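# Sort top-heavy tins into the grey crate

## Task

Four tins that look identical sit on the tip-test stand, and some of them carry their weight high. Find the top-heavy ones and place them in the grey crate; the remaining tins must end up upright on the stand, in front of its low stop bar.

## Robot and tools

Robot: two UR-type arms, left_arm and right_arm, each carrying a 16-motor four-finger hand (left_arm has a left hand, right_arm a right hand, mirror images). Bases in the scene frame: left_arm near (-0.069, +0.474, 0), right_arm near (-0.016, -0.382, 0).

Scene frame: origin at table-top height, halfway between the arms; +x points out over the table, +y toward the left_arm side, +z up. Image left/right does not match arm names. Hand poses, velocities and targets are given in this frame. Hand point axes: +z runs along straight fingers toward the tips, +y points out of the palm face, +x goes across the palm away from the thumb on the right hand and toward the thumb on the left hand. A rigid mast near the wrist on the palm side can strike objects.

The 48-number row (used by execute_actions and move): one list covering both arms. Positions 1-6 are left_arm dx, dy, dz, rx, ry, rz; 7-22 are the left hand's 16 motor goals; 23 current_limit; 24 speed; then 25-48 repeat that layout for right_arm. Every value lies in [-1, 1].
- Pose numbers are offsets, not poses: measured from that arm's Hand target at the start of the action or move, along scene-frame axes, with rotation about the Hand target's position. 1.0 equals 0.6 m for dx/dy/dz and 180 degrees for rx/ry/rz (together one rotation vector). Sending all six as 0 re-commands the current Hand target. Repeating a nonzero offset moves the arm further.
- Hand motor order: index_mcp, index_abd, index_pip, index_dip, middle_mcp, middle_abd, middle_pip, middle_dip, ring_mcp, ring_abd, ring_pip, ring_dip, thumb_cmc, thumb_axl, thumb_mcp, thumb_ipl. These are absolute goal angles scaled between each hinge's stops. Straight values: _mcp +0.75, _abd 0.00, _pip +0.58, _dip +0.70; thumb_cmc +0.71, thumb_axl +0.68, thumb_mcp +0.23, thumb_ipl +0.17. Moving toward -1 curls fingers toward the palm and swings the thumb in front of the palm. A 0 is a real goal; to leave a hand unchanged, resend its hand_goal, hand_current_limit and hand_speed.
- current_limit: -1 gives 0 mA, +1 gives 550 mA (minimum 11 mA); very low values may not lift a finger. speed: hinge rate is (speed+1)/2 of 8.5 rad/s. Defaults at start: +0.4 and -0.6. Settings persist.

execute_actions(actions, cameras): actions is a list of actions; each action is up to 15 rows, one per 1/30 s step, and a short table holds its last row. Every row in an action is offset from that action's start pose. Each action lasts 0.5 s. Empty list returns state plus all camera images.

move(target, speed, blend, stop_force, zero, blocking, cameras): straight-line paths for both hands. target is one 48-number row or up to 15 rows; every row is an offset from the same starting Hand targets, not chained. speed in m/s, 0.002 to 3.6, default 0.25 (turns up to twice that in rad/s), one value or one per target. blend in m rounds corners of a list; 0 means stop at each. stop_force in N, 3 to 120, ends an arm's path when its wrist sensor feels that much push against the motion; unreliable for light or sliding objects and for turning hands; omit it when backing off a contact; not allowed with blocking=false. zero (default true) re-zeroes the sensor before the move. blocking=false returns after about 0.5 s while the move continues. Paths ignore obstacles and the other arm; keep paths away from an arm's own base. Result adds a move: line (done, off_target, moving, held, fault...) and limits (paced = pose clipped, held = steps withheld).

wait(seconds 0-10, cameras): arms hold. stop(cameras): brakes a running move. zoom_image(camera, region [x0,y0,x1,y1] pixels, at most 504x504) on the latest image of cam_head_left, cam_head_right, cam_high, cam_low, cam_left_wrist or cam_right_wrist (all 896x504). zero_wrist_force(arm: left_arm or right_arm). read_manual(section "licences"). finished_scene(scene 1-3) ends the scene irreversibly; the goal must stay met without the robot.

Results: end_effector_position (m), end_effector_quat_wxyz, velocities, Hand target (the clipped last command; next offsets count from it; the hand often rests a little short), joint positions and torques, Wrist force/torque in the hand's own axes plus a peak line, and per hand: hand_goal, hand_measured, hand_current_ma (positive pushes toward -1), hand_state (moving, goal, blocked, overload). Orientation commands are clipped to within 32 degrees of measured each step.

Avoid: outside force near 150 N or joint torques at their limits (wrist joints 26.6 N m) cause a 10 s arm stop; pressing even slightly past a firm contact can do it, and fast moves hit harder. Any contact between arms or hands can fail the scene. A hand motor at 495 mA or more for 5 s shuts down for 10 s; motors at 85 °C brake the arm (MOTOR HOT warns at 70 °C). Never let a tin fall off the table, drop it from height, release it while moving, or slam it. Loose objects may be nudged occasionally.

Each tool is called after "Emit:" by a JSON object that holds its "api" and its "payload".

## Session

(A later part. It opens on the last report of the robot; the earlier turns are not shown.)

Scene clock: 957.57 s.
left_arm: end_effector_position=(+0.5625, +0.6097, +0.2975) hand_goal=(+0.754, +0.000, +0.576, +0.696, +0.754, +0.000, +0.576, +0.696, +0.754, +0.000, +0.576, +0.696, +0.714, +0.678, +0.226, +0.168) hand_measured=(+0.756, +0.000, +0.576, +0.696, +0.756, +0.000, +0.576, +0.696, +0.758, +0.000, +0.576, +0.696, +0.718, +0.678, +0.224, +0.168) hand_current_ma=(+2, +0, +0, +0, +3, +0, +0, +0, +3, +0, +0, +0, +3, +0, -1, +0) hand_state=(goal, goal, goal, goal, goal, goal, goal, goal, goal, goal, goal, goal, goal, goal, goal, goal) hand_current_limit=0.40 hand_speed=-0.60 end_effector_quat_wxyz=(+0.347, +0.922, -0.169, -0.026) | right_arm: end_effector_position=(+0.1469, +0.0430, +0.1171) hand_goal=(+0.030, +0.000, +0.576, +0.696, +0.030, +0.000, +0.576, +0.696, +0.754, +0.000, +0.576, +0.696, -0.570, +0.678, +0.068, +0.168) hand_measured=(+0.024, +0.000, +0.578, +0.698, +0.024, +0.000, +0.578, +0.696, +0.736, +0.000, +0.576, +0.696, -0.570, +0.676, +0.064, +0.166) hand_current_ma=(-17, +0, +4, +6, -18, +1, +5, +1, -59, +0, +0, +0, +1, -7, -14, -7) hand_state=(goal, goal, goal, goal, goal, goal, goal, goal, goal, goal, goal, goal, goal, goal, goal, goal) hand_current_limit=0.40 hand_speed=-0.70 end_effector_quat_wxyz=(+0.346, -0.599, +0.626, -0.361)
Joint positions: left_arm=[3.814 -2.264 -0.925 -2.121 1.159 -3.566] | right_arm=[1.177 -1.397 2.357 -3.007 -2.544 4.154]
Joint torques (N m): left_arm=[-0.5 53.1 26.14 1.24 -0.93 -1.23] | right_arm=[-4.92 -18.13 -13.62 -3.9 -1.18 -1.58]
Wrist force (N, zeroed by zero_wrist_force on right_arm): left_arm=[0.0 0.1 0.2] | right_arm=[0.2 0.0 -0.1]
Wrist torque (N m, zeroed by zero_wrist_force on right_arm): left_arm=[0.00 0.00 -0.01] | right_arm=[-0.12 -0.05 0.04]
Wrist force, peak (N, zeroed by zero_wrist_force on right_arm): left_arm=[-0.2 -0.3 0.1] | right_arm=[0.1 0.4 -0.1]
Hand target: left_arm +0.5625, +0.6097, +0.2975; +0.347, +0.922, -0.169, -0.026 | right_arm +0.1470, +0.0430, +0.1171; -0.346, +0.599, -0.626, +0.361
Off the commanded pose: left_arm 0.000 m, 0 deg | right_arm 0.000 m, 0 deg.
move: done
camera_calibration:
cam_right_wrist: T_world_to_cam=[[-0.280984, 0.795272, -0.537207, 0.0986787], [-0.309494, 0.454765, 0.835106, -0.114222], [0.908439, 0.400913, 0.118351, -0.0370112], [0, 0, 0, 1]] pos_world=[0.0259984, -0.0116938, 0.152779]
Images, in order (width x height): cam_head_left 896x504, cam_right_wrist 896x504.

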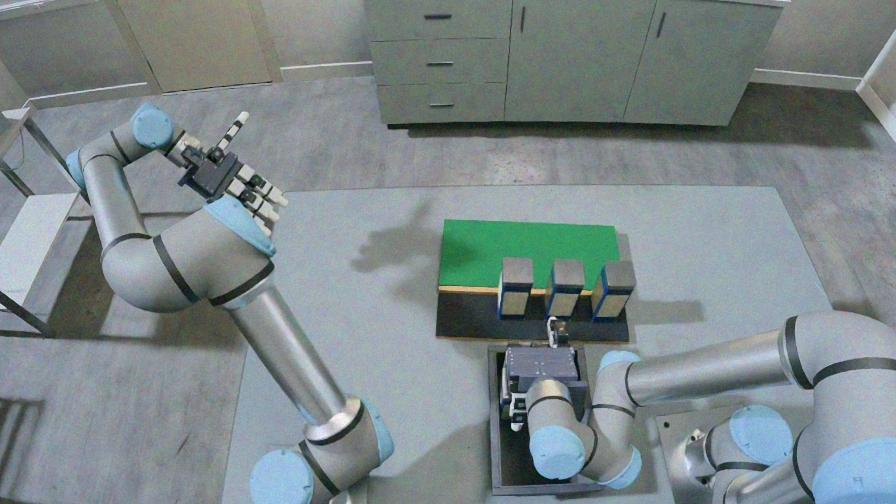

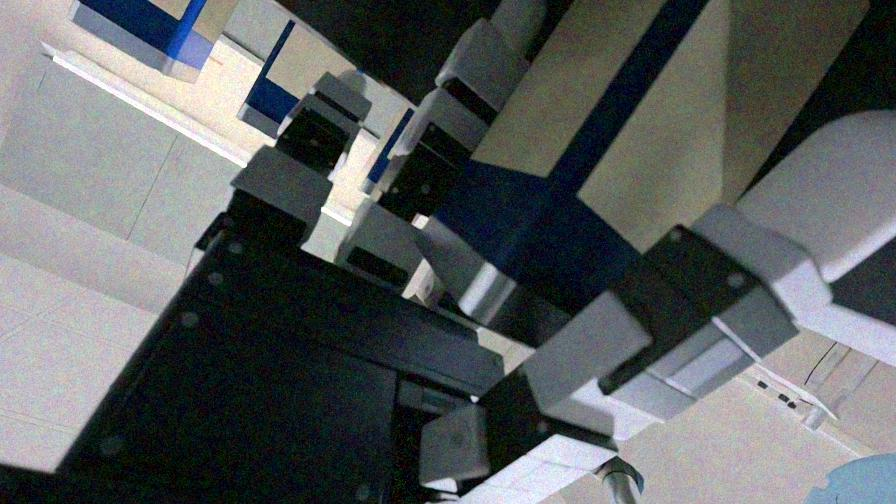

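Emit:
{"api": "move", "payload": {"target": [[0,0,0,0,0,0,0.754,0,0.576,0.696,0.754,0,0.576,0.696,0.754,0,0.576,0.696,0.714,0.678,0.226,0.168,0.4,-0.6,0,0,0.2798,0,0,0,0.03,0,0.576,0.696,0.03,0,0.576,0.696,0.754,0,0.576,0.696,-0.571,0.678,0.067,0.168,0.4,-0.7],[0,0,0,0,0,0,0.754,0,0.576,0.696,0.754,0,0.576,0.696,0.754,0,0.576,0.696,0.714,0.678,0.226,0.168,0.4,-0.6,0.3967,-0.0217,0.2798,0,0,0,0.096,0,0.576,0.696,0.096,0,0.576,0.696,0.754,0,0.576,0.696,-0.571,0.678,0.067,0.168,0.4,-0.4]], "speed": [0.12,0.3], "blend": [0.02,0], "cameras": ["cam_head_left","cam_low"]}}

Emit:
{"api": "move", "payload": {"target": [0,0,0,0,0,0,0.754,0,0.576,0.696,0.754,0,0.576,0.696,0.754,0,0.576,0.696,0.714,0.678,0.226,0.168,0.4,-0.6,0,0,-0.25,0,0,0,0.096,0,0.576,0.696,0.096,0,0.576,0.696,0.754,0,0.576,0.696,-0.571,0.678,0.067,0.168,0.4,-0.4], "speed": 0.15, "cameras": ["cam_low"]}}

Emit:
{"api": "zoom_image", "payload": {"camera": "cam_low", "region": [380, 200, 560, 360]}}

Scene clock: 984.53 s.
left_arm: end_effector_position=(+0.5625, +0.6097, +0.2975) hand_goal=(+0.754, +0.000, +0.576, +0.696, +0.754, +0.000, +0.576, +0.696, +0.754, +0.000, +0.576, +0.696, +0.714, +0.678, +0.226, +0.168) hand_measured=(+0.756, +0.000, +0.576, +0.696, +0.756, +0.000, +0.576, +0.696, +0.758, +0.000, +0.576, +0.696, +0.718, +0.678, +0.224, +0.168) hand_current_ma=(+2, +0, +0, +0, +3, +0, +0, +0, +3, +0, +0, +0, +3, +0, -1, +0) hand_state=(goal, goal, goal, goal, goal, goal, goal, goal, goal, goal, goal, goal, goal, goal, goal, goal) hand_current_limit=0.40 hand_speed=-0.60 end_effector_quat_wxyz=(+0.347, +0.922, -0.169, -0.026) | right_arm: end_effector_position=(+0.3850, +0.0299, +0.2850) hand_goal=(+0.096, +0.000, +0.576, +0.696, +0.096, +0.000, +0.576, +0.696, +0.754, +0.000, +0.576, +0.696, -0.570, +0.678, +0.068, +0.168) hand_measured=(+0.088, +0.000, +0.578, +0.698, +0.088, +0.000, +0.578, +0.696, +0.736, +0.000, +0.576, +0.696, -0.570, +0.676, +0.064, +0.166) hand_current_ma=(-21, +0, +3, +6, -22, +1, +3, +1, -59, +0, +0, +0, +1, -7, -10, -7) hand_state=(goal, goal, goal, goal, goal, goal, goal, goal, goal, goal, goal, goal, goal, goal, goal, goal) hand_current_limit=0.40 hand_speed=-0.40 end_effector_quat_wxyz=(+0.346, -0.599, +0.626, -0.361)
Joint positions: left_arm=[3.814 -2.264 -0.925 -2.121 1.159 -3.566] | right_arm=[0.681 -1.476 1.981 -2.968 -2.219 3.595]
Joint torques (N m): left_arm=[0.21 53.55 25.34 1.33 -0.92 -1.47] | right_arm=[-6.54 -14.29 -30.73 -4.29 1.26 -1.61]
Wrist force (N, zeroed by zero_wrist_force on right_arm): left_arm=[-0.1 -0.1 0.0] | right_arm=[0.0 0.1 0.1]
Wrist torque (N m, zeroed by zero_wrist_force on right_arm): left_arm=[-0.01 0.01 -0.02] | right_arm=[-0.12 -0.03 0.04]
Wrist force, peak (N, zeroed by zero_wrist_force on right_arm): left_arm=[-0.4 0.0 -0.2] | right_arm=[-0.2 0.1 -1.4]
Hand target: left_arm +0.5625, +0.6097, +0.2975; +0.347, +0.922, -0.169, -0.026 | right_arm +0.3850, +0.0299, +0.2850; -0.346, +0.599, -0.626, +0.361
Off the commanded pose: left_arm 0.000 m, 0 deg | right_arm 0.000 m, 0 deg.
move: done
Images, in order (width x height): cam_head_left 896x504, cam_low 896x504.

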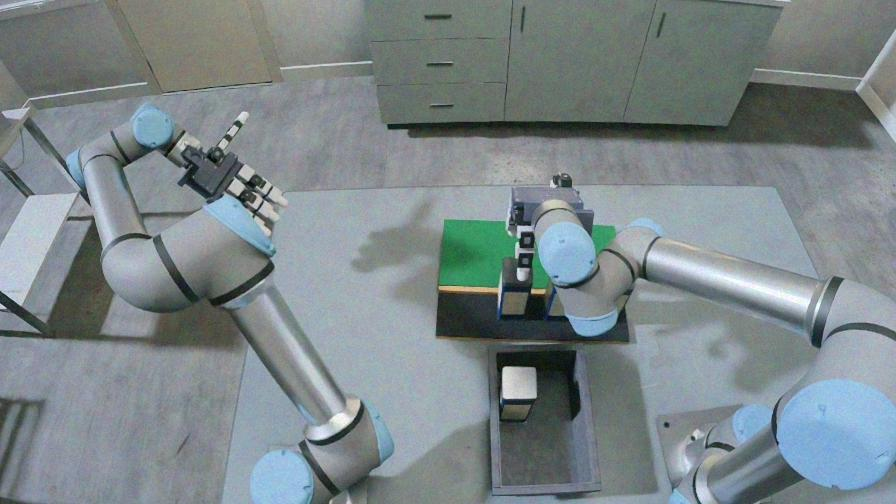

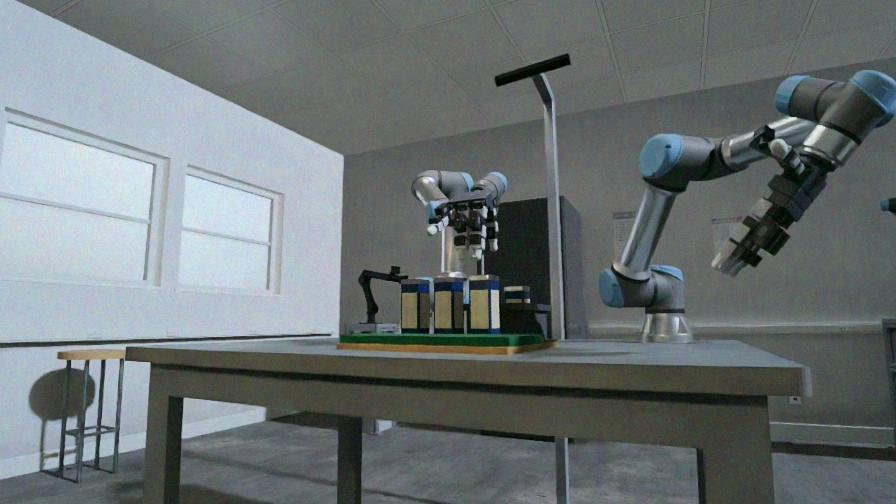

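Scene clock: 986.17 s.
left_arm: end_effector_position=(+0.5625, +0.6097, +0.2975) hand_goal=(+0.754, +0.000, +0.576, +0.696, +0.754, +0.000, +0.576, +0.696, +0.754, +0.000, +0.576, +0.696, +0.714, +0.678, +0.226, +0.168) hand_measured=(+0.756, +0.000, +0.576, +0.696, +0.756, +0.000, +0.576, +0.696, +0.758, +0.000, +0.576, +0.696, +0.718, +0.678, +0.224, +0.168) hand_current_ma=(+2, +0, +0, +0, +3, +0, +0, +0, +3, +0, +0, +0, +3, +0, -1, +0) hand_state=(goal, goal, goal, goal, goal, goal, goal, goal, goal, goal, goal, goal, goal, goal, goal, goal) hand_current_limit=0.40 hand_speed=-0.60 end_effector_quat_wxyz=(+0.347, +0.922, -0.169, -0.026) | right_arm: end_effector_position=(+0.3850, +0.0299, +0.1350) hand_goal=(+0.096, +0.000, +0.576, +0.696, +0.096, +0.000, +0.576, +0.696, +0.754, +0.000, +0.576, +0.696, -0.570, +0.678, +0.068, +0.168) hand_measured=(+0.090, +0.000, +0.578, +0.698, +0.088, +0.000, +0.578, +0.696, +0.736, +0.000, +0.576, +0.696, -0.570, +0.676, +0.064, +0.166) hand_current_ma=(-21, +0, +3, +6, -22, +1, +3, +1, -59, +0, +0, +0, +1, -7, -10, -7) hand_state=(goal, goal, goal, goal, goal, goal, goal, goal, goal, goal, goal, goal, goal, goal, goal, goal) hand_current_limit=0.40 hand_speed=-0.40 end_effector_quat_wxyz=(+0.346, -0.599, +0.626, -0.361)
Joint positions: left_arm=[3.814 -2.264 -0.925 -2.121 1.159 -3.566] | right_arm=[0.681 -1.212 2.143 -3.394 -2.219 3.595]
Joint torques (N m): left_arm=[-0.6 53.43 25.23 1.14 -0.88 -1.4] | right_arm=[4.44 -20.11 -5.26 -4.42 0.4 -1.64]
Wrist force (N, zeroed by zero_wrist_force on right_arm): left_arm=[-0.1 0.3 0.0] | right_arm=[0.0 0.4 0.1]
Wrist torque (N m, zeroed by zero_wrist_force on right_arm): left_arm=[0.04 0.01 -0.02] | right_arm=[-0.08 -0.03 0.04]
Wrist force, peak (N, zeroed by zero_wrist_force on right_arm): left_arm=[-0.3 0.0 -0.2] | right_arm=[-0.1 1.3 0.4]
Hand target: left_arm +0.5625, +0.6097, +0.2975; +0.347, +0.922, -0.169, -0.026 | right_arm +0.3850, +0.0299, +0.1350; -0.346, +0.599, -0.626, +0.361
Off the commanded pose: left_arm 0.000 m, 0 deg | right_arm 0.000 m, 0 deg.
move: done
Images, in order (width x height): cam_low 896x504.

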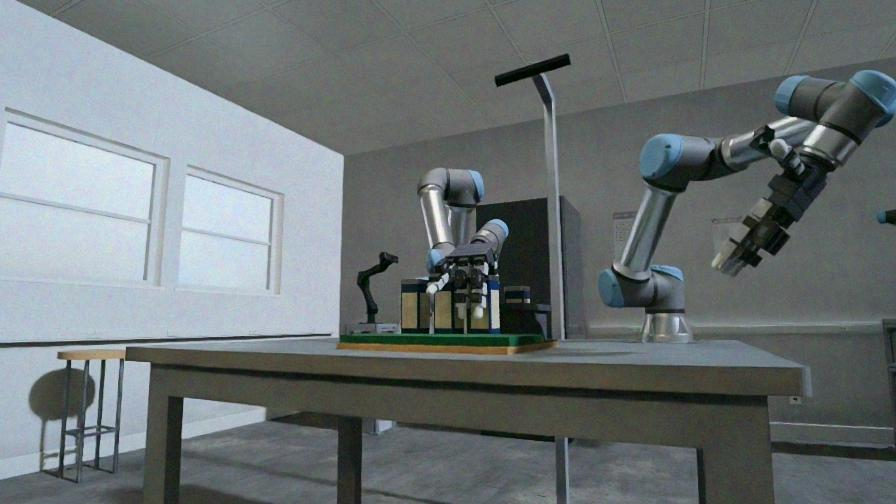

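Scaled by 2.800 from the camera's 896x504 image, which has a finer 1280x720 frame.

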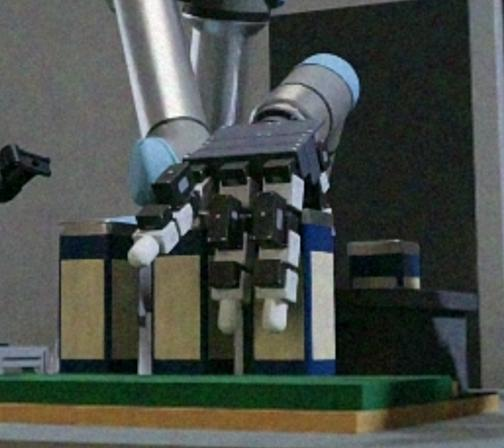

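Emit:
{"api": "move", "payload": {"target": [0,0,0,0,0,0,0.754,0,0.576,0.696,0.754,0,0.576,0.696,0.754,0,0.576,0.696,0.714,0.678,0.226,0.168,0.4,-0.6,0,0,0,0,0,0,-0.15,0,0.576,0.696,-0.15,0,0.576,0.696,0.754,0,0.576,0.696,-0.571,0.678,-0.2,0.168,0.35,-0.85]}}

Emit:
{"api": "wait", "payload": {"seconds": 0.5}}

Emit:
{"api": "move", "payload": {"target": [[0,0,0,0,0,0,0.754,0,0.576,0.696,0.754,0,0.576,0.696,0.754,0,0.576,0.696,0.714,0.678,0.226,0.168,0.4,-0.6,0,0,0.208,0,0,0,-0.15,0,0.576,0.696,-0.15,0,0.576,0.696,0.754,0,0.576,0.696,-0.571,0.678,-0.2,0.168,0.35,-0.85],[0,0,0,0,0,0,0.754,0,0.576,0.696,0.754,0,0.576,0.696,0.754,0,0.576,0.696,0.714,0.678,0.226,0.168,0.4,-0.6,-0.167,0,0.208,0,0,0,-0.15,0,0.576,0.696,-0.15,0,0.576,0.696,0.754,0,0.576,0.696,-0.571,0.678,-0.2,0.168,0.35,-0.85],[0,0,0,0,0,0,0.754,0,0.576,0.696,0.754,0,0.576,0.696,0.754,0,0.576,0.696,0.714,0.678,0.226,0.168,0.4,-0.6,-0.3967,-0.115,0.208,0,0,0,-0.15,0,0.576,0.696,-0.15,0,0.576,0.696,0.754,0,0.576,0.696,-0.571,0.678,-0.2,0.168,0.35,-0.85],[0,0,0,0,0,0,0.754,0,0.576,0.696,0.754,0,0.576,0.696,0.754,0,0.576,0.696,0.714,0.678,0.226,0.168,0.4,-0.6,-0.3967,-0.115,-0.005,0,0,0,-0.15,0,0.576,0.696,-0.15,0,0.576,0.696,0.754,0,0.576,0.696,-0.571,0.678,-0.2,0.168,0.35,-0.85]], "speed": [0.1,0.2,0.2,0.12], "blend": [0.03,0.03,0,0], "cameras": ["cam_head_left"]}}

Emit:
{"api": "zoom_image", "payload": {"camera": "cam_head_left", "region": [430, 240, 680, 500]}}

Emit:
{"api": "move", "payload": {"target": [0,0,0,0,0,0,0.754,0,0.576,0.696,0.754,0,0.576,0.696,0.754,0,0.576,0.696,0.714,0.678,0.226,0.168,0.4,-0.6,0,0,-0.045,0,0,0,-0.15,0,0.576,0.696,-0.15,0,0.576,0.696,0.754,0,0.576,0.696,-0.571,0.678,-0.2,0.168,0.35,-0.85], "speed": 0.015, "stop_force": 4}}

Scene clock: 1013.93 s.
left_arm: end_effector_position=(+0.5625, +0.6097, +0.2975) hand_goal=(+0.754, +0.000, +0.576, +0.696, +0.754, +0.000, +0.576, +0.696, +0.754, +0.000, +0.576, +0.696, +0.714, +0.678, +0.226, +0.168) hand_measured=(+0.756, +0.000, +0.576, +0.696, +0.756, +0.000, +0.576, +0.696, +0.758, +0.000, +0.576, +0.696, +0.718, +0.678, +0.224, +0.168) hand_current_ma=(+2, +0, +0, +0, +3, +0, +0, +0, +3, +0, +0, +0, +3, +0, -1, +0) hand_state=(goal, goal, goal, goal, goal, goal, goal, goal, goal, goal, goal, goal, goal, goal, goal, goal) hand_current_limit=0.40 hand_speed=-0.60 end_effector_quat_wxyz=(+0.347, +0.922, -0.169, -0.026) | right_arm: end_effector_position=(+0.3850, +0.0300, +0.1350) hand_goal=(-0.150, +0.000, +0.576, +0.696, -0.150, +0.000, +0.576, +0.696, +0.754, +0.000, +0.576, +0.696, -0.570, +0.678, -0.200, +0.168) hand_measured=(-0.076, +0.000, +0.588, +0.700, -0.084, +0.000, +0.584, +0.696, +0.736, +0.000, +0.576, +0.696, -0.570, +0.676, -0.074, +0.162) hand_current_ma=(+318, +0, +37, +10, +284, +1, +25, +1, -59, +0, +0, +0, +1, -7, +371, -24) hand_state=(blocked, goal, goal, goal, blocked, goal, goal, goal, goal, goal, goal, goal, goal, goal, blocked, goal) hand_current_limit=0.35 hand_speed=-0.85 end_effector_quat_wxyz=(+0.346, -0.599, +0.626, -0.361)
Joint positions: left_arm=[3.814 -2.264 -0.925 -2.121 1.159 -3.566] | right_arm=[0.681 -1.212 2.143 -3.394 -2.219 3.595]
Joint torques (N m): left_arm=[-0.28 53.36 25.11 1.25 -0.82 -1.38] | right_arm=[5.34 -19.93 -5.42 -3.87 0.62 -1.63]
Wrist force (N, zeroed by zero_wrist_force on right_arm): left_arm=[-0.1 0.1 -0.2] | right_arm=[-0.1 0.6 0.9]
Wrist torque (N m, zeroed by zero_wrist_force on right_arm): left_arm=[0.03 0.01 -0.02] | right_arm=[0.11 0.01 0.01]
Wrist force, peak (N, zeroed by zero_wrist_force on right_arm): left_arm=[0.0 0.2 -0.4] | right_arm=[-0.2 0.7 1.1]
Hand target: left_arm +0.5625, +0.6097, +0.2975; +0.347, +0.922, -0.169, -0.026 | right_arm +0.3850, +0.0299, +0.1350; -0.346, +0.599, -0.626, +0.361
Off the commanded pose: left_arm 0.000 m, 0 deg | right_arm 0.000 m, 0 deg.
move: done

Scene clock: 1014.43 s.
left_arm: end_effector_position=(+0.5625, +0.6097, +0.2975) hand_goal=(+0.754, +0.000, +0.576, +0.696, +0.754, +0.000, +0.576, +0.696, +0.754, +0.000, +0.576, +0.696, +0.714, +0.678, +0.226, +0.168) hand_measured=(+0.756, +0.000, +0.576, +0.696, +0.756, +0.000, +0.576, +0.696, +0.758, +0.000, +0.576, +0.696, +0.718, +0.678, +0.224, +0.168) hand_current_ma=(+2, +0, +0, +0, +3, +0, +0, +0, +3, +0, +0, +0, +3, +0, -1, +0) hand_state=(goal, goal, goal, goal, goal, goal, goal, goal, goal, goal, goal, goal, goal, goal, goal, goal) hand_current_limit=0.40 hand_speed=-0.60 end_effector_quat_wxyz=(+0.347, +0.922, -0.169, -0.026) | right_arm: end_effector_position=(+0.3850, +0.0300, +0.1350) hand_goal=(-0.150, +0.000, +0.576, +0.696, -0.150, +0.000, +0.576, +0.696, +0.754, +0.000, +0.576, +0.696, -0.570, +0.678, -0.200, +0.168) hand_measured=(-0.076, +0.000, +0.588, +0.700, -0.084, +0.000, +0.584, +0.696, +0.736, +0.000, +0.576, +0.696, -0.570, +0.676, -0.074, +0.162) hand_current_ma=(+318, +0, +37, +10, +284, +1, +25, +1, -59, +0, +0, +0, +1, -7, +371, -24) hand_state=(blocked, goal, goal, goal, blocked, goal, goal, goal, goal, goal, goal, goal, goal, goal, blocked, goal) hand_current_limit=0.35 hand_speed=-0.85 end_effector_quat_wxyz=(+0.346, -0.599, +0.626, -0.361)
Joint positions: left_arm=[3.814 -2.264 -0.925 -2.121 1.159 -3.566] | right_arm=[0.681 -1.212 2.143 -3.394 -2.219 3.595]
Joint torques (N m): left_arm=[0.1 53.61 25.3 1.28 -0.8 -1.41] | right_arm=[4.7 -20.66 -5.6 -3.42 0.64 -1.54]
Wrist force (N, zeroed by zero_wrist_force on right_arm): left_arm=[0.0 0.1 0.0] | right_arm=[-0.1 0.7 1.3]
Wrist torque (N m, zeroed by zero_wrist_force on right_arm): left_arm=[0.01 0.00 -0.01] | right_arm=[0.10 0.00 0.02]
Wrist force, peak (N, zeroed by zero_wrist_force on right_arm): left_arm=[-0.2 0.0 -0.1] | right_arm=[-0.2 1.0 1.4]
Hand target: left_arm +0.5625, +0.6097, +0.2975; +0.347, +0.922, -0.169, -0.026 | right_arm +0.3850, +0.0299, +0.1350; -0.346, +0.599, -0.626, +0.361
Off the commanded pose: left_arm 0.000 m, 0 deg | right_arm 0.000 m, 0 deg.
wait: 0.50 s; at rest by 0.17 s

Scene clock: 1019.23 s.
left_arm: end_effector_position=(+0.5625, +0.6097, +0.2975) hand_goal=(+0.754, +0.000, +0.576, +0.696, +0.754, +0.000, +0.576, +0.696, +0.754, +0.000, +0.576, +0.696, +0.714, +0.678, +0.226, +0.168) hand_measured=(+0.756, +0.000, +0.576, +0.696, +0.756, +0.000, +0.576, +0.696, +0.758, +0.000, +0.576, +0.696, +0.718, +0.678, +0.224, +0.168) hand_current_ma=(+2, +0, +0, +0, +3, +0, +0, +0, +3, +0, +0, +0, +3, +0, -1, +0) hand_state=(goal, goal, goal, goal, goal, goal, goal, goal, goal, goal, goal, goal, goal, goal, goal, goal) hand_current_limit=0.40 hand_speed=-0.60 end_effector_quat_wxyz=(+0.347, +0.922, -0.169, -0.026) | right_arm: end_effector_position=(+0.1469, -0.0391, +0.1320) hand_goal=(-0.150, +0.000, +0.576, +0.696, -0.150, +0.000, +0.576, +0.696, +0.754, +0.000, +0.576, +0.696, -0.570, +0.678, -0.200, +0.168) hand_measured=(-0.106, -0.002, +0.578, +0.698, -0.116, -0.022, +0.578, +0.700, +0.738, +0.000, +0.576, +0.696, -0.570, +0.672, -0.058, +0.158) hand_current_ma=(+179, -2, +6, +7, +128, -62, +7, +10, -51, +0, -1, +0, +0, -19, +371, -43) hand_state=(blocked, goal, goal, goal, blocked, blocked, goal, goal, goal, goal, goal, goal, goal, goal, blocked, goal) hand_current_limit=0.35 hand_speed=-0.85 end_effector_quat_wxyz=(+0.346, -0.599, +0.626, -0.361)
Joint positions: left_arm=[3.814 -2.264 -0.925 -2.121 1.159 -3.566] | right_arm=[1.086 -1.589 2.553 -3.121 -2.497 4.019]
Joint torques (N m): left_arm=[0.01 53.94 25.3 1.2 -0.8 -1.46] | right_arm=[-6.88 -4.41 -5.94 -4.76 -3.25 -1.51]
Wrist force (N, zeroed by zero_wrist_force on right_arm): left_arm=[-0.1 0.0 0.1] | right_arm=[0.2 4.8 1.3]
Wrist torque (N m, zeroed by zero_wrist_force on right_arm): left_arm=[0.00 0.01 -0.02] | right_arm=[0.22 -0.05 0.06]
Wrist force, peak (N, zeroed by zero_wrist_force on right_arm): left_arm=[-0.2 0.0 -0.3] | right_arm=[-9.2 -106.1 -59.1]
Hand target: left_arm +0.5625, +0.6097, +0.2975; +0.347, +0.922, -0.169, -0.026 | right_arm +0.1470, -0.0391, +0.1320; -0.346, +0.599, -0.626, +0.361
Off the commanded pose: left_arm 0.000 m, 0 deg | right_arm 0.000 m, 0 deg.
move: done
Images, in order (width x height): cam_head_left 896x504.

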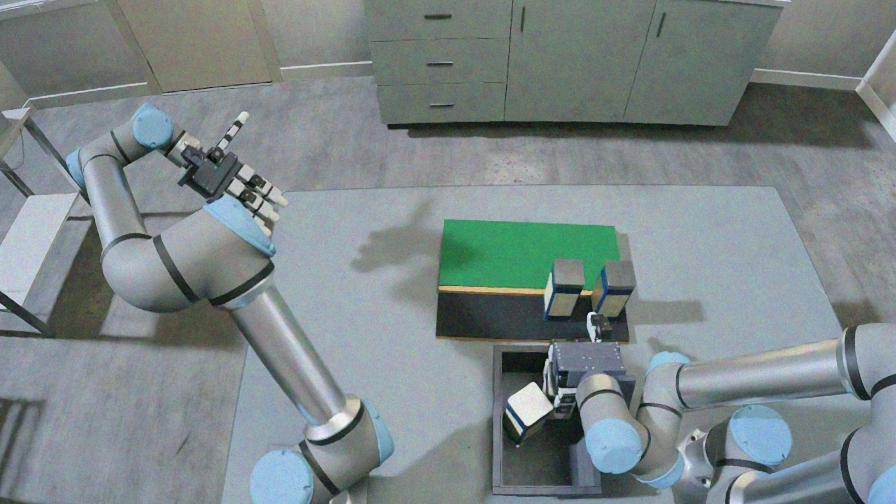

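Scaled by 1.938 from the camera's 896x504 image, which has a finer 1280x720 frame.

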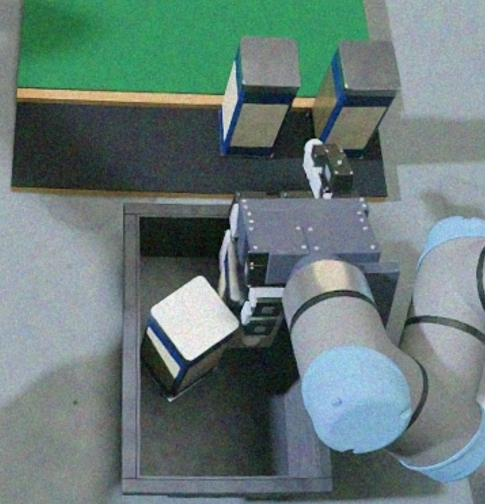

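Scene clock: 1020.83 s.
left_arm: end_effector_position=(+0.5625, +0.6097, +0.2975) hand_goal=(+0.754, +0.000, +0.576, +0.696, +0.754, +0.000, +0.576, +0.696, +0.754, +0.000, +0.576, +0.696, +0.714, +0.678, +0.226, +0.168) hand_measured=(+0.756, +0.000, +0.576, +0.696, +0.756, +0.000, +0.576, +0.696, +0.758, +0.000, +0.576, +0.696, +0.718, +0.678, +0.224, +0.168) hand_current_ma=(+2, +0, +0, +0, +3, +0, +0, +0, +3, +0, +0, +0, +3, +0, -1, +0) hand_state=(goal, goal, goal, goal, goal, goal, goal, goal, goal, goal, goal, goal, goal, goal, goal, goal) hand_current_limit=0.40 hand_speed=-0.60 end_effector_quat_wxyz=(+0.347, +0.922, -0.169, -0.026) | right_arm: end_effector_position=(+0.1469, -0.0391, +0.1252) hand_goal=(-0.150, +0.000, +0.576, +0.696, -0.150, +0.000, +0.576, +0.696, +0.754, +0.000, +0.576, +0.696, -0.570, +0.678, -0.200, +0.168) hand_measured=(-0.106, +0.000, +0.578, +0.698, -0.116, -0.016, +0.580, +0.700, +0.738, +0.000, +0.576, +0.696, -0.570, +0.672, -0.058, +0.156) hand_current_ma=(+179, +1, +6, +7, +130, -42, +12, +10, -51, +0, -1, +0, -2, -19, +371, -56) hand_state=(blocked, goal, goal, goal, blocked, goal, goal, goal, goal, goal, goal, goal, goal, goal, blocked, goal) hand_current_limit=0.35 hand_speed=-0.85 end_effector_quat_wxyz=(+0.346, -0.599, +0.626, -0.361)
Joint positions: left_arm=[3.814 -2.264 -0.925 -2.121 1.159 -3.566] | right_arm=[1.086 -1.565 2.56 -3.152 -2.497 4.019]
Joint torques (N m): left_arm=[-0.11 54.59 25.62 1.28 -0.9 -1.6] | right_arm=[-3.95 -24.14 -25.05 -0.77 0.57 -0.49]
Wrist force (N, zeroed by zero_wrist_force on right_arm): left_arm=[-0.2 -0.1 0.1] | right_arm=[0.0 4.8 1.4]
Wrist torque (N m, zeroed by zero_wrist_force on right_arm): left_arm=[-0.01 0.02 -0.02] | right_arm=[0.22 -0.04 0.04]
Wrist force, peak (N, zeroed by zero_wrist_force on right_arm): left_arm=[-0.2 0.1 -0.2] | right_arm=[1.6 -3.7 -3.5]
Hand target: left_arm +0.5625, +0.6097, +0.2975; +0.347, +0.922, -0.169, -0.026 | right_arm +0.1469, -0.0391, +0.1252; -0.346, +0.599, -0.626, +0.361 (not the last commanded pose)
Off the commanded pose: left_arm 0.000 m, 0 deg | right_arm 0.020 m, 0 deg.
move: contact (right_arm)

Emit:
{"api": "wait", "payload": {"seconds": 0.1, "cameras": ["cam_right_wrist","cam_head_right","cam_low","cam_high"]}}

Emit:
{"api": "zoom_image", "payload": {"camera": "cam_low", "region": [380, 200, 560, 360]}}

Emit:
{"api": "zoom_image", "payload": {"camera": "cam_high", "region": [240, 100, 492, 300]}}

Scene clock: 1033.37 s.
left_arm: end_effector_position=(+0.5625, +0.6097, +0.2975) hand_goal=(+0.754, +0.000, +0.576, +0.696, +0.754, +0.000, +0.576, +0.696, +0.754, +0.000, +0.576, +0.696, +0.714, +0.678, +0.226, +0.168) hand_measured=(+0.756, +0.000, +0.576, +0.696, +0.756, +0.000, +0.576, +0.696, +0.758, +0.000, +0.576, +0.696, +0.718, +0.678, +0.224, +0.168) hand_current_ma=(+2, +0, +0, +0, +3, +0, +0, +0, +3, +0, +0, +0, +3, +0, -1, +0) hand_state=(goal, goal, goal, goal, goal, goal, goal, goal, goal, goal, goal, goal, goal, goal, goal, goal) hand_current_limit=0.40 hand_speed=-0.60 end_effector_quat_wxyz=(+0.347, +0.922, -0.169, -0.026) | right_arm: end_effector_position=(+0.1469, -0.0391, +0.1252) hand_goal=(-0.150, +0.000, +0.576, +0.696, -0.150, +0.000, +0.576, +0.696, +0.754, +0.000, +0.576, +0.696, -0.570, +0.678, -0.200, +0.168) hand_measured=(-0.106, +0.000, +0.578, +0.698, -0.116, -0.016, +0.580, +0.700, +0.738, +0.000, +0.576, +0.696, -0.570, +0.672, -0.058, +0.156) hand_current_ma=(+179, +1, +6, +7, +130, -42, +12, +10, -51, +0, -1, +0, -2, -19, +371, -56) hand_state=(blocked, goal, goal, goal, blocked, goal, goal, goal, goal, goal, goal, goal, goal, goal, blocked, goal) hand_current_limit=0.35 hand_speed=-0.85 end_effector_quat_wxyz=(+0.346, -0.599, +0.626, -0.361)
Joint positions: left_arm=[3.814 -2.264 -0.925 -2.121 1.159 -3.566] | right_arm=[1.086 -1.565 2.56 -3.152 -2.497 4.019]
Joint torques (N m): left_arm=[-0.28 53.92 25.33 1.24 -0.87 -1.63] | right_arm=[-4.16 -24.6 -25.5 -0.78 0.66 -1.41]
Wrist force (N, zeroed by zero_wrist_force on right_arm): left_arm=[-0.1 0.0 -0.1] | right_arm=[0.4 4.8 1.4]
Wrist torque (N m, zeroed by zero_wrist_force on right_arm): left_arm=[0.02 0.01 -0.02] | right_arm=[0.21 -0.08 0.06]
Wrist force, peak (N, zeroed by zero_wrist_force on right_arm): left_arm=[-0.3 -0.1 -0.2] | right_arm=[0.1 5.0 1.3]
Hand target: left_arm +0.5625, +0.6097, +0.2975; +0.347, +0.922, -0.169, -0.026 | right_arm +0.1469, -0.0391, +0.1252; -0.346, +0.599, -0.626, +0.361 (not the last commanded pose)
Off the commanded pose: left_arm 0.000 m, 0 deg | right_arm 0.020 m, 0 deg.
wait: 0.10 s; at rest from the start
camera_calibration:
cam_right_wrist: T_world_to_cam=[[-0.280952, 0.795271, -0.537224, 0.168244], [-0.309384, 0.454836, 0.835108, -0.0836923], [0.908486, 0.400834, 0.118257, -0.00508899], [0, 0, 0, 1]] pos_world=[0.0259987, -0.0936936, 0.160879]
Images, in order (width x height): cam_head_right 896x504, cam_high 896x504, cam_low 896x504, cam_right_wrist 896x504.

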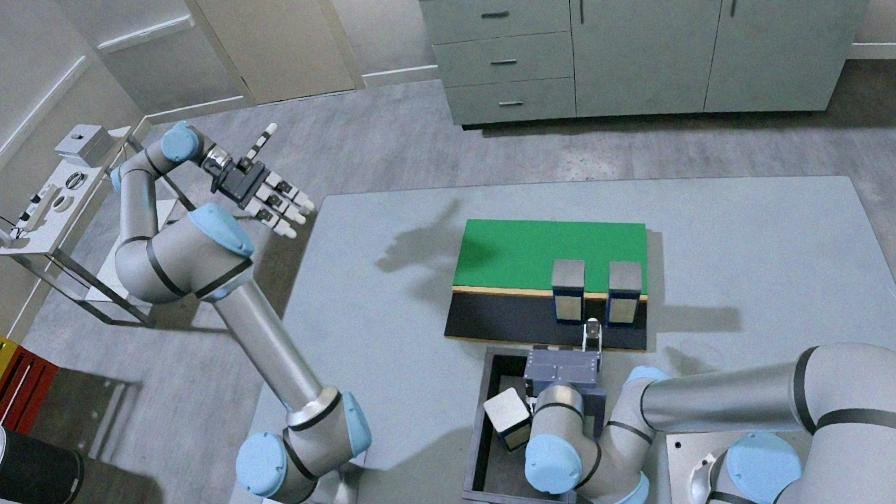

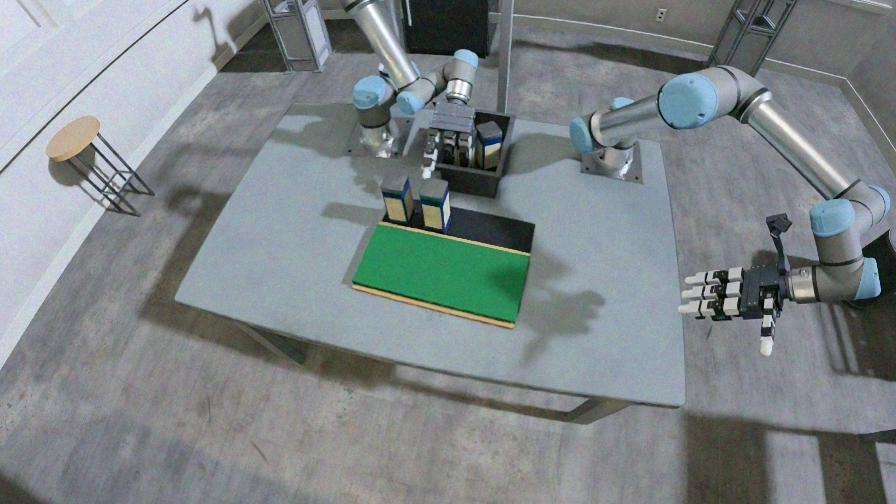

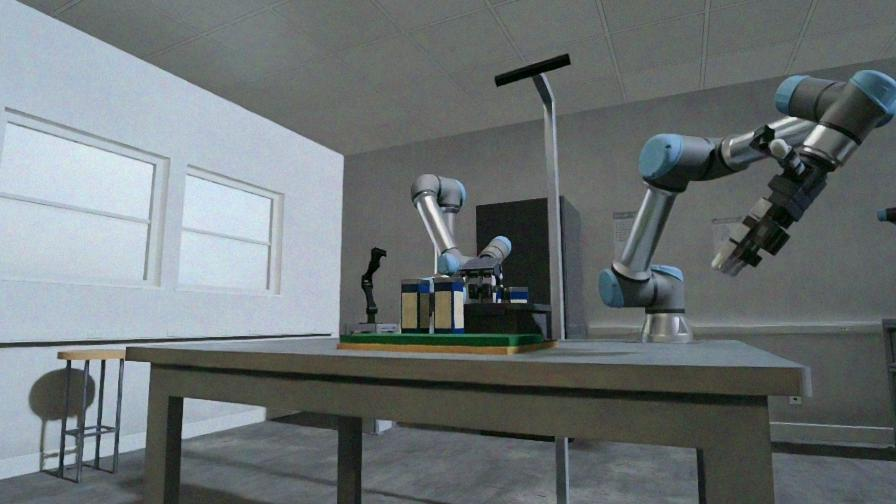

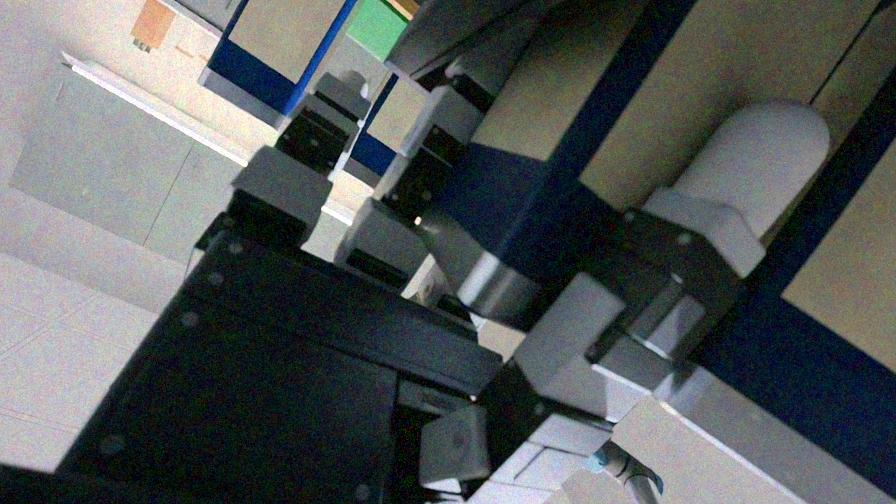

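Scaled by 2.800 from the camera's 896x504 image, which has a finer 1280x720 frame.

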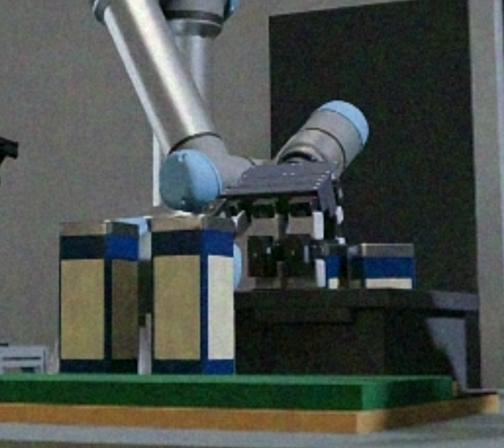

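Scaled by 2.000 from the camera's 896x504 image, which has a finer 1280x720 frame.

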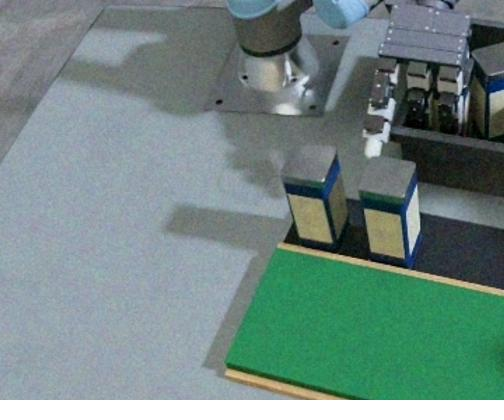

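Emit:
{"api": "move", "payload": {"target": [0,0,0,0,0,0,0.754,0,0.576,0.696,0.754,0,0.576,0.696,0.754,0,0.576,0.696,0.714,0.678,0.226,0.168,0.4,-0.6,0,0,-0.004,0,0,0,-0.15,0,0.576,0.696,-0.15,0,0.576,0.696,0.754,0,0.576,0.696,-0.571,0.678,-0.2,0.168,0.35,-0.85], "speed": 0.02}}

Emit:
{"api": "move", "payload": {"target": [0,0,0,0,0,0,0.754,0,0.576,0.696,0.754,0,0.576,0.696,0.754,0,0.576,0.696,0.714,0.678,0.226,0.168,0.4,-0.6,0,0,0,0,0,0,-0.06,0,0.576,0.696,-0.06,0,0.576,0.696,0.754,0,0.576,0.696,-0.571,0.678,-0.03,0.168,0.35,-0.9]}}

Emit:
{"api": "move", "payload": {"target": [0,0,0,0,0,0,0.754,0,0.576,0.696,0.754,0,0.576,0.696,0.754,0,0.576,0.696,0.714,0.678,0.226,0.168,0.4,-0.6,0,0,0,0,0,0,0.03,0,0.576,0.696,0.03,0,0.576,0.696,0.754,0,0.576,0.696,-0.571,0.678,0.067,0.168,0.4,-0.7], "cameras": ["cam_head_left","cam_right_wrist"]}}

Emit:
{"api": "move", "payload": {"target": [0,0,0,0,0,0,0.754,0,0.576,0.696,0.754,0,0.576,0.696,0.754,0,0.576,0.696,0.714,0.678,0.226,0.168,0.4,-0.6,0,0,0.3,0,0,0,0.03,0,0.576,0.696,0.03,0,0.576,0.696,0.754,0,0.576,0.696,-0.571,0.678,0.067,0.168,0.4,-0.7], "speed": 0.12, "cameras": ["cam_head_left","cam_low"]}}

Emit:
{"api": "zoom_image", "payload": {"camera": "cam_head_left", "region": [430, 180, 680, 500]}}

Scene clock: 1049.53 s.
left_arm: end_effector_position=(+0.5625, +0.6097, +0.2975) hand_goal=(+0.754, +0.000, +0.576, +0.696, +0.754, +0.000, +0.576, +0.696, +0.754, +0.000, +0.576, +0.696, +0.714, +0.678, +0.226, +0.168) hand_measured=(+0.756, +0.000, +0.576, +0.696, +0.756, +0.000, +0.576, +0.696, +0.758, +0.000, +0.576, +0.696, +0.718, +0.678, +0.224, +0.168) hand_current_ma=(+2, +0, +0, +0, +3, +0, +0, +0, +3, +0, +0, +0, +3, +0, -1, +0) hand_state=(goal, goal, goal, goal, goal, goal, goal, goal, goal, goal, goal, goal, goal, goal, goal, goal) hand_current_limit=0.40 hand_speed=-0.60 end_effector_quat_wxyz=(+0.347, +0.922, -0.169, -0.026) | right_arm: end_effector_position=(+0.1469, -0.0391, +0.1228) hand_goal=(-0.150, +0.000, +0.576, +0.696, -0.150, +0.000, +0.576, +0.696, +0.754, +0.000, +0.576, +0.696, -0.570, +0.678, -0.200, +0.168) hand_measured=(-0.106, +0.000, +0.578, +0.698, -0.116, -0.010, +0.582, +0.700, +0.738, +0.000, +0.576, +0.696, -0.572, +0.672, -0.058, +0.156) hand_current_ma=(+179, +1, +6, +7, +130, -24, +19, +10, -51, +0, -1, +0, -5, -19, +371, -56) hand_state=(blocked, goal, goal, goal, blocked, goal, goal, goal, goal, goal, goal, goal, goal, goal, blocked, goal) hand_current_limit=0.35 hand_speed=-0.85 end_effector_quat_wxyz=(+0.346, -0.599, +0.626, -0.361)
Joint positions: left_arm=[3.814 -2.264 -0.925 -2.121 1.159 -3.566] | right_arm=[1.086 -1.556 2.562 -3.163 -2.497 4.019]
Joint torques (N m): left_arm=[-0.64 53.74 25.48 1.3 -0.81 -1.63] | right_arm=[-2.9 -2.5 -2.41 -3.35 0.32 0.99]
Wrist force (N, zeroed by zero_wrist_force on right_arm): left_arm=[-0.1 0.0 -0.1] | right_arm=[1.8 -5.0 -4.6]
Wrist torque (N m, zeroed by zero_wrist_force on right_arm): left_arm=[0.01 0.01 -0.02] | right_arm=[-0.11 -0.14 0.10]
Wrist force, peak (N, zeroed by zero_wrist_force on right_arm): left_arm=[-0.2 0.0 -0.3] | right_arm=[2.1 -5.0 -4.8]
Hand target: left_arm +0.5625, +0.6097, +0.2975; +0.347, +0.922, -0.169, -0.026 | right_arm +0.1469, -0.0391, +0.1228; -0.346, +0.599, -0.626, +0.361
Off the commanded pose: left_arm 0.000 m, 0 deg | right_arm 0.000 m, 0 deg.
move: done

Scene clock: 1050.13 s.
left_arm: end_effector_position=(+0.5625, +0.6097, +0.2975) hand_goal=(+0.754, +0.000, +0.576, +0.696, +0.754, +0.000, +0.576, +0.696, +0.754, +0.000, +0.576, +0.696, +0.714, +0.678, +0.226, +0.168) hand_measured=(+0.756, +0.000, +0.576, +0.696, +0.756, +0.000, +0.576, +0.696, +0.758, +0.000, +0.576, +0.696, +0.718, +0.678, +0.224, +0.168) hand_current_ma=(+2, +0, +0, +0, +3, +0, +0, +0, +3, +0, +0, +0, +3, +0, -1, +0) hand_state=(goal, goal, goal, goal, goal, goal, goal, goal, goal, goal, goal, goal, goal, goal, goal, goal) hand_current_limit=0.40 hand_speed=-0.60 end_effector_quat_wxyz=(+0.347, +0.922, -0.169, -0.026) | right_arm: end_effector_position=(+0.1469, -0.0391, +0.1227) hand_goal=(-0.060, +0.000, +0.576, +0.696, -0.060, +0.000, +0.576, +0.696, +0.754, +0.000, +0.576, +0.696, -0.570, +0.678, -0.030, +0.168) hand_measured=(-0.064, +0.000, +0.578, +0.698, -0.064, -0.002, +0.578, +0.698, +0.738, +0.000, +0.576, +0.696, -0.574, +0.676, -0.032, +0.166) hand_current_ma=(-11, +1, +5, +7, -12, -5, +6, +6, -51, +0, -1, +0, -9, -7, -9, -8) hand_state=(goal, goal, goal, goal, goal, goal, goal, goal, goal, goal, goal, goal, goal, goal, goal, goal) hand_current_limit=0.35 hand_speed=-0.90 end_effector_quat_wxyz=(+0.346, -0.599, +0.626, -0.361)
Joint positions: left_arm=[3.814 -2.264 -0.925 -2.121 1.159 -3.566] | right_arm=[1.086 -1.556 2.563 -3.163 -2.497 4.019]
Joint torques (N m): left_arm=[0.41 54.22 25.67 1.35 -0.84 -1.59] | right_arm=[-2.41 -5.77 -6.29 -4.24 0.35 1.09]
Wrist force (N, zeroed by zero_wrist_force on right_arm): left_arm=[-0.2 0.0 0.0] | right_arm=[0.2 1.2 -0.6]
Wrist torque (N m, zeroed by zero_wrist_force on right_arm): left_arm=[0.01 0.02 -0.02] | right_arm=[0.07 -0.07 0.06]
Wrist force, peak (N, zeroed by zero_wrist_force on right_arm): left_arm=[-0.1 0.2 0.0] | right_arm=[2.1 -5.0 -4.7]
Hand target: left_arm +0.5625, +0.6097, +0.2975; +0.347, +0.922, -0.169, -0.026 | right_arm +0.1469, -0.0391, +0.1228; -0.346, +0.599, -0.626, +0.361
Off the commanded pose: left_arm 0.000 m, 0 deg | right_arm 0.000 m, 0 deg.
move: done

Scene clock: 1050.63 s.
left_arm: end_effector_position=(+0.5625, +0.6097, +0.2975) hand_goal=(+0.754, +0.000, +0.576, +0.696, +0.754, +0.000, +0.576, +0.696, +0.754, +0.000, +0.576, +0.696, +0.714, +0.678, +0.226, +0.168) hand_measured=(+0.756, +0.000, +0.576, +0.696, +0.756, +0.000, +0.576, +0.696, +0.758, +0.000, +0.576, +0.696, +0.718, +0.678, +0.224, +0.168) hand_current_ma=(+2, +0, +0, +0, +3, +0, +0, +0, +3, +0, +0, +0, +3, +0, -1, +0) hand_state=(goal, goal, goal, goal, goal, goal, goal, goal, goal, goal, goal, goal, goal, goal, goal, goal) hand_current_limit=0.40 hand_speed=-0.60 end_effector_quat_wxyz=(+0.347, +0.922, -0.169, -0.026) | right_arm: end_effector_position=(+0.1469, -0.0391, +0.1227) hand_goal=(+0.030, +0.000, +0.576, +0.696, +0.030, +0.000, +0.576, +0.696, +0.754, +0.000, +0.576, +0.696, -0.570, +0.678, +0.068, +0.168) hand_measured=(+0.024, +0.000, +0.578, +0.698, +0.024, -0.002, +0.578, +0.698, +0.738, +0.000, +0.576, +0.696, -0.574, +0.676, +0.064, +0.166) hand_current_ma=(-17, +1, +4, +6, -18, -5, +5, +6, -51, +0, -1, +0, -9, -7, -14, -7) hand_state=(goal, goal, goal, goal, goal, goal, goal, goal, goal, goal, goal, goal, goal, goal, goal, goal) hand_current_limit=0.40 hand_speed=-0.70 end_effector_quat_wxyz=(+0.346, -0.599, +0.626, -0.361)
Joint positions: left_arm=[3.814 -2.264 -0.925 -2.121 1.159 -3.566] | right_arm=[1.086 -1.556 2.563 -3.163 -2.497 4.019]
Joint torques (N m): left_arm=[0.33 54.19 26.02 1.31 -0.83 -1.59] | right_arm=[-2.76 -8.59 -9.2 -4.18 0.32 1.12]
Wrist force (N, zeroed by zero_wrist_force on right_arm): left_arm=[0.0 0.0 0.1] | right_arm=[0.4 1.1 -0.4]
Wrist torque (N m, zeroed by zero_wrist_force on right_arm): left_arm=[-0.01 0.01 -0.01] | right_arm=[0.03 -0.11 0.08]
Wrist force, peak (N, zeroed by zero_wrist_force on right_arm): left_arm=[-0.4 0.1 0.1] | right_arm=[0.2 1.5 -0.5]
Hand target: left_arm +0.5625, +0.6097, +0.2975; +0.347, +0.922, -0.169, -0.026 | right_arm +0.1469, -0.0391, +0.1228; -0.346, +0.599, -0.626, +0.361
Off the commanded pose: left_arm 0.000 m, 0 deg | right_arm 0.000 m, 0 deg.
move: done
camera_calibration:
cam_right_wrist: T_world_to_cam=[[-0.280952, 0.795271, -0.537224, 0.167034], [-0.309384, 0.454836, 0.835108, -0.0816426], [0.908486, 0.400834, 0.118257, -0.00476509], [0, 0, 0, 1]] pos_world=[0.0259987, -0.0937936, 0.158479]
Images, in order (width x height): cam_head_left 896x504, cam_right_wrist 896x504.

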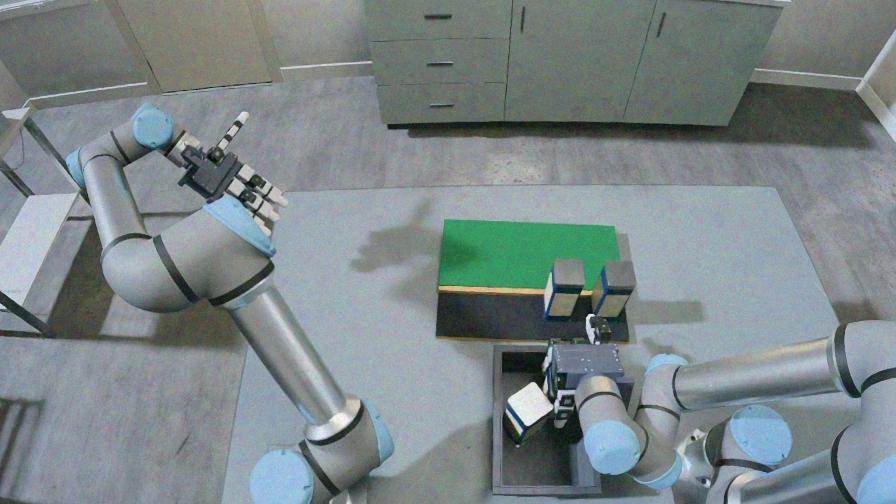

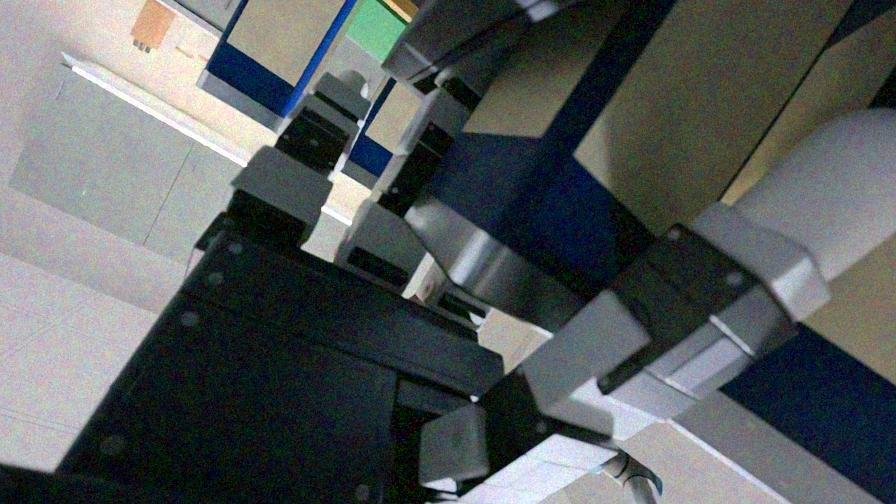

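Scene clock: 1052.77 s.
left_arm: end_effector_position=(+0.5625, +0.6097, +0.2975) hand_goal=(+0.754, +0.000, +0.576, +0.696, +0.754, +0.000, +0.576, +0.696, +0.754, +0.000, +0.576, +0.696, +0.714, +0.678, +0.226, +0.168) hand_measured=(+0.756, +0.000, +0.576, +0.696, +0.756, +0.000, +0.576, +0.696, +0.758, +0.000, +0.576, +0.696, +0.718, +0.678, +0.224, +0.168) hand_current_ma=(+2, +0, +0, +0, +3, +0, +0, +0, +3, +0, +0, +0, +3, +0, -1, +0) hand_state=(goal, goal, goal, goal, goal, goal, goal, goal, goal, goal, goal, goal, goal, goal, goal, goal) hand_current_limit=0.40 hand_speed=-0.60 end_effector_quat_wxyz=(+0.347, +0.922, -0.169, -0.026) | right_arm: end_effector_position=(+0.1469, -0.0391, +0.3027) hand_goal=(+0.030, +0.000, +0.576, +0.696, +0.030, +0.000, +0.576, +0.696, +0.754, +0.000, +0.576, +0.696, -0.570, +0.678, +0.068, +0.168) hand_measured=(+0.024, +0.000, +0.578, +0.698, +0.024, -0.002, +0.578, +0.698, +0.738, +0.000, +0.576, +0.696, -0.574, +0.676, +0.064, +0.166) hand_current_ma=(-17, +1, +4, +6, -18, -5, +5, +6, -51, +0, -1, +0, -9, -7, -14, -7) hand_state=(goal, goal, goal, goal, goal, goal, goal, goal, goal, goal, goal, goal, goal, goal, goal, goal) hand_current_limit=0.40 hand_speed=-0.70 end_effector_quat_wxyz=(+0.346, -0.599, +0.626, -0.361)
Joint positions: left_arm=[3.814 -2.264 -0.925 -2.121 1.159 -3.566] | right_arm=[1.086 -1.949 2.264 -2.472 -2.497 4.019]
Joint torques (N m): left_arm=[0.07 53.57 25.74 1.35 -0.8 -1.67] | right_arm=[5.87 -14.92 -31.45 -0.25 -3.03 1.71]
Wrist force (N, zeroed by zero_wrist_force on right_arm): left_arm=[-0.2 -0.1 -0.2] | right_arm=[0.1 1.2 -0.4]
Wrist torque (N m, zeroed by zero_wrist_force on right_arm): left_arm=[0.02 0.02 -0.02] | right_arm=[0.04 -0.03 -0.05]
Wrist force, peak (N, zeroed by zero_wrist_force on right_arm): left_arm=[-0.3 0.2 0.0] | right_arm=[0.3 2.1 0.0]
Hand target: left_arm +0.5625, +0.6097, +0.2975; +0.347, +0.922, -0.169, -0.026 | right_arm +0.1469, -0.0391, +0.3028; -0.346, +0.599, -0.626, +0.361
Off the commanded pose: left_arm 0.000 m, 0 deg | right_arm 0.000 m, 0 deg.
move: done
Images, in order (width x height): cam_head_left 896x504, cam_low 896x504.

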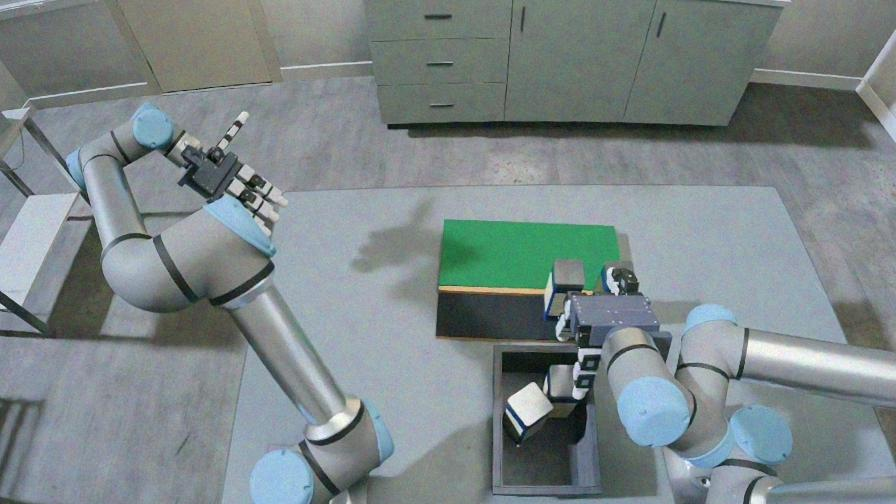

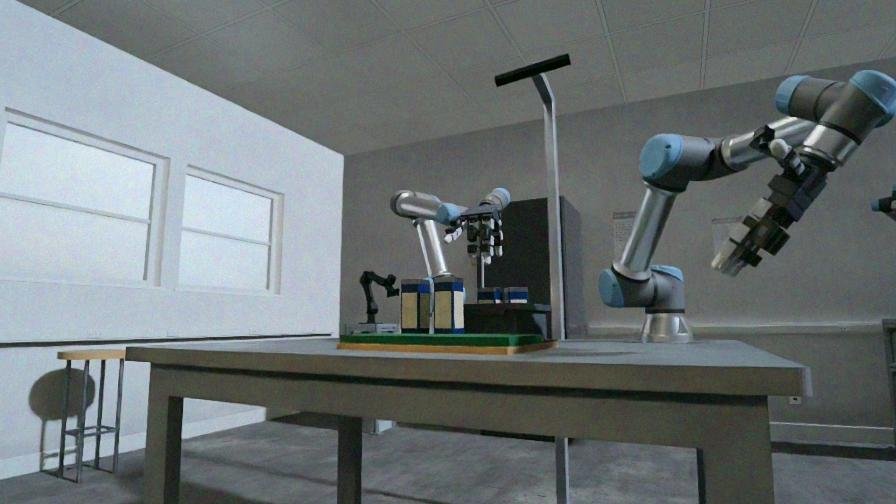

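Scaled by 1.575 from the camera's 896x504 image, which has a finer 1280x720 frame.

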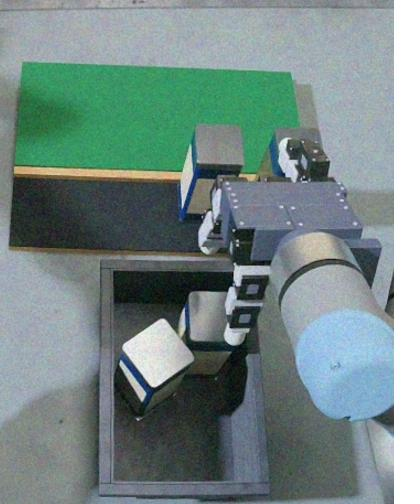

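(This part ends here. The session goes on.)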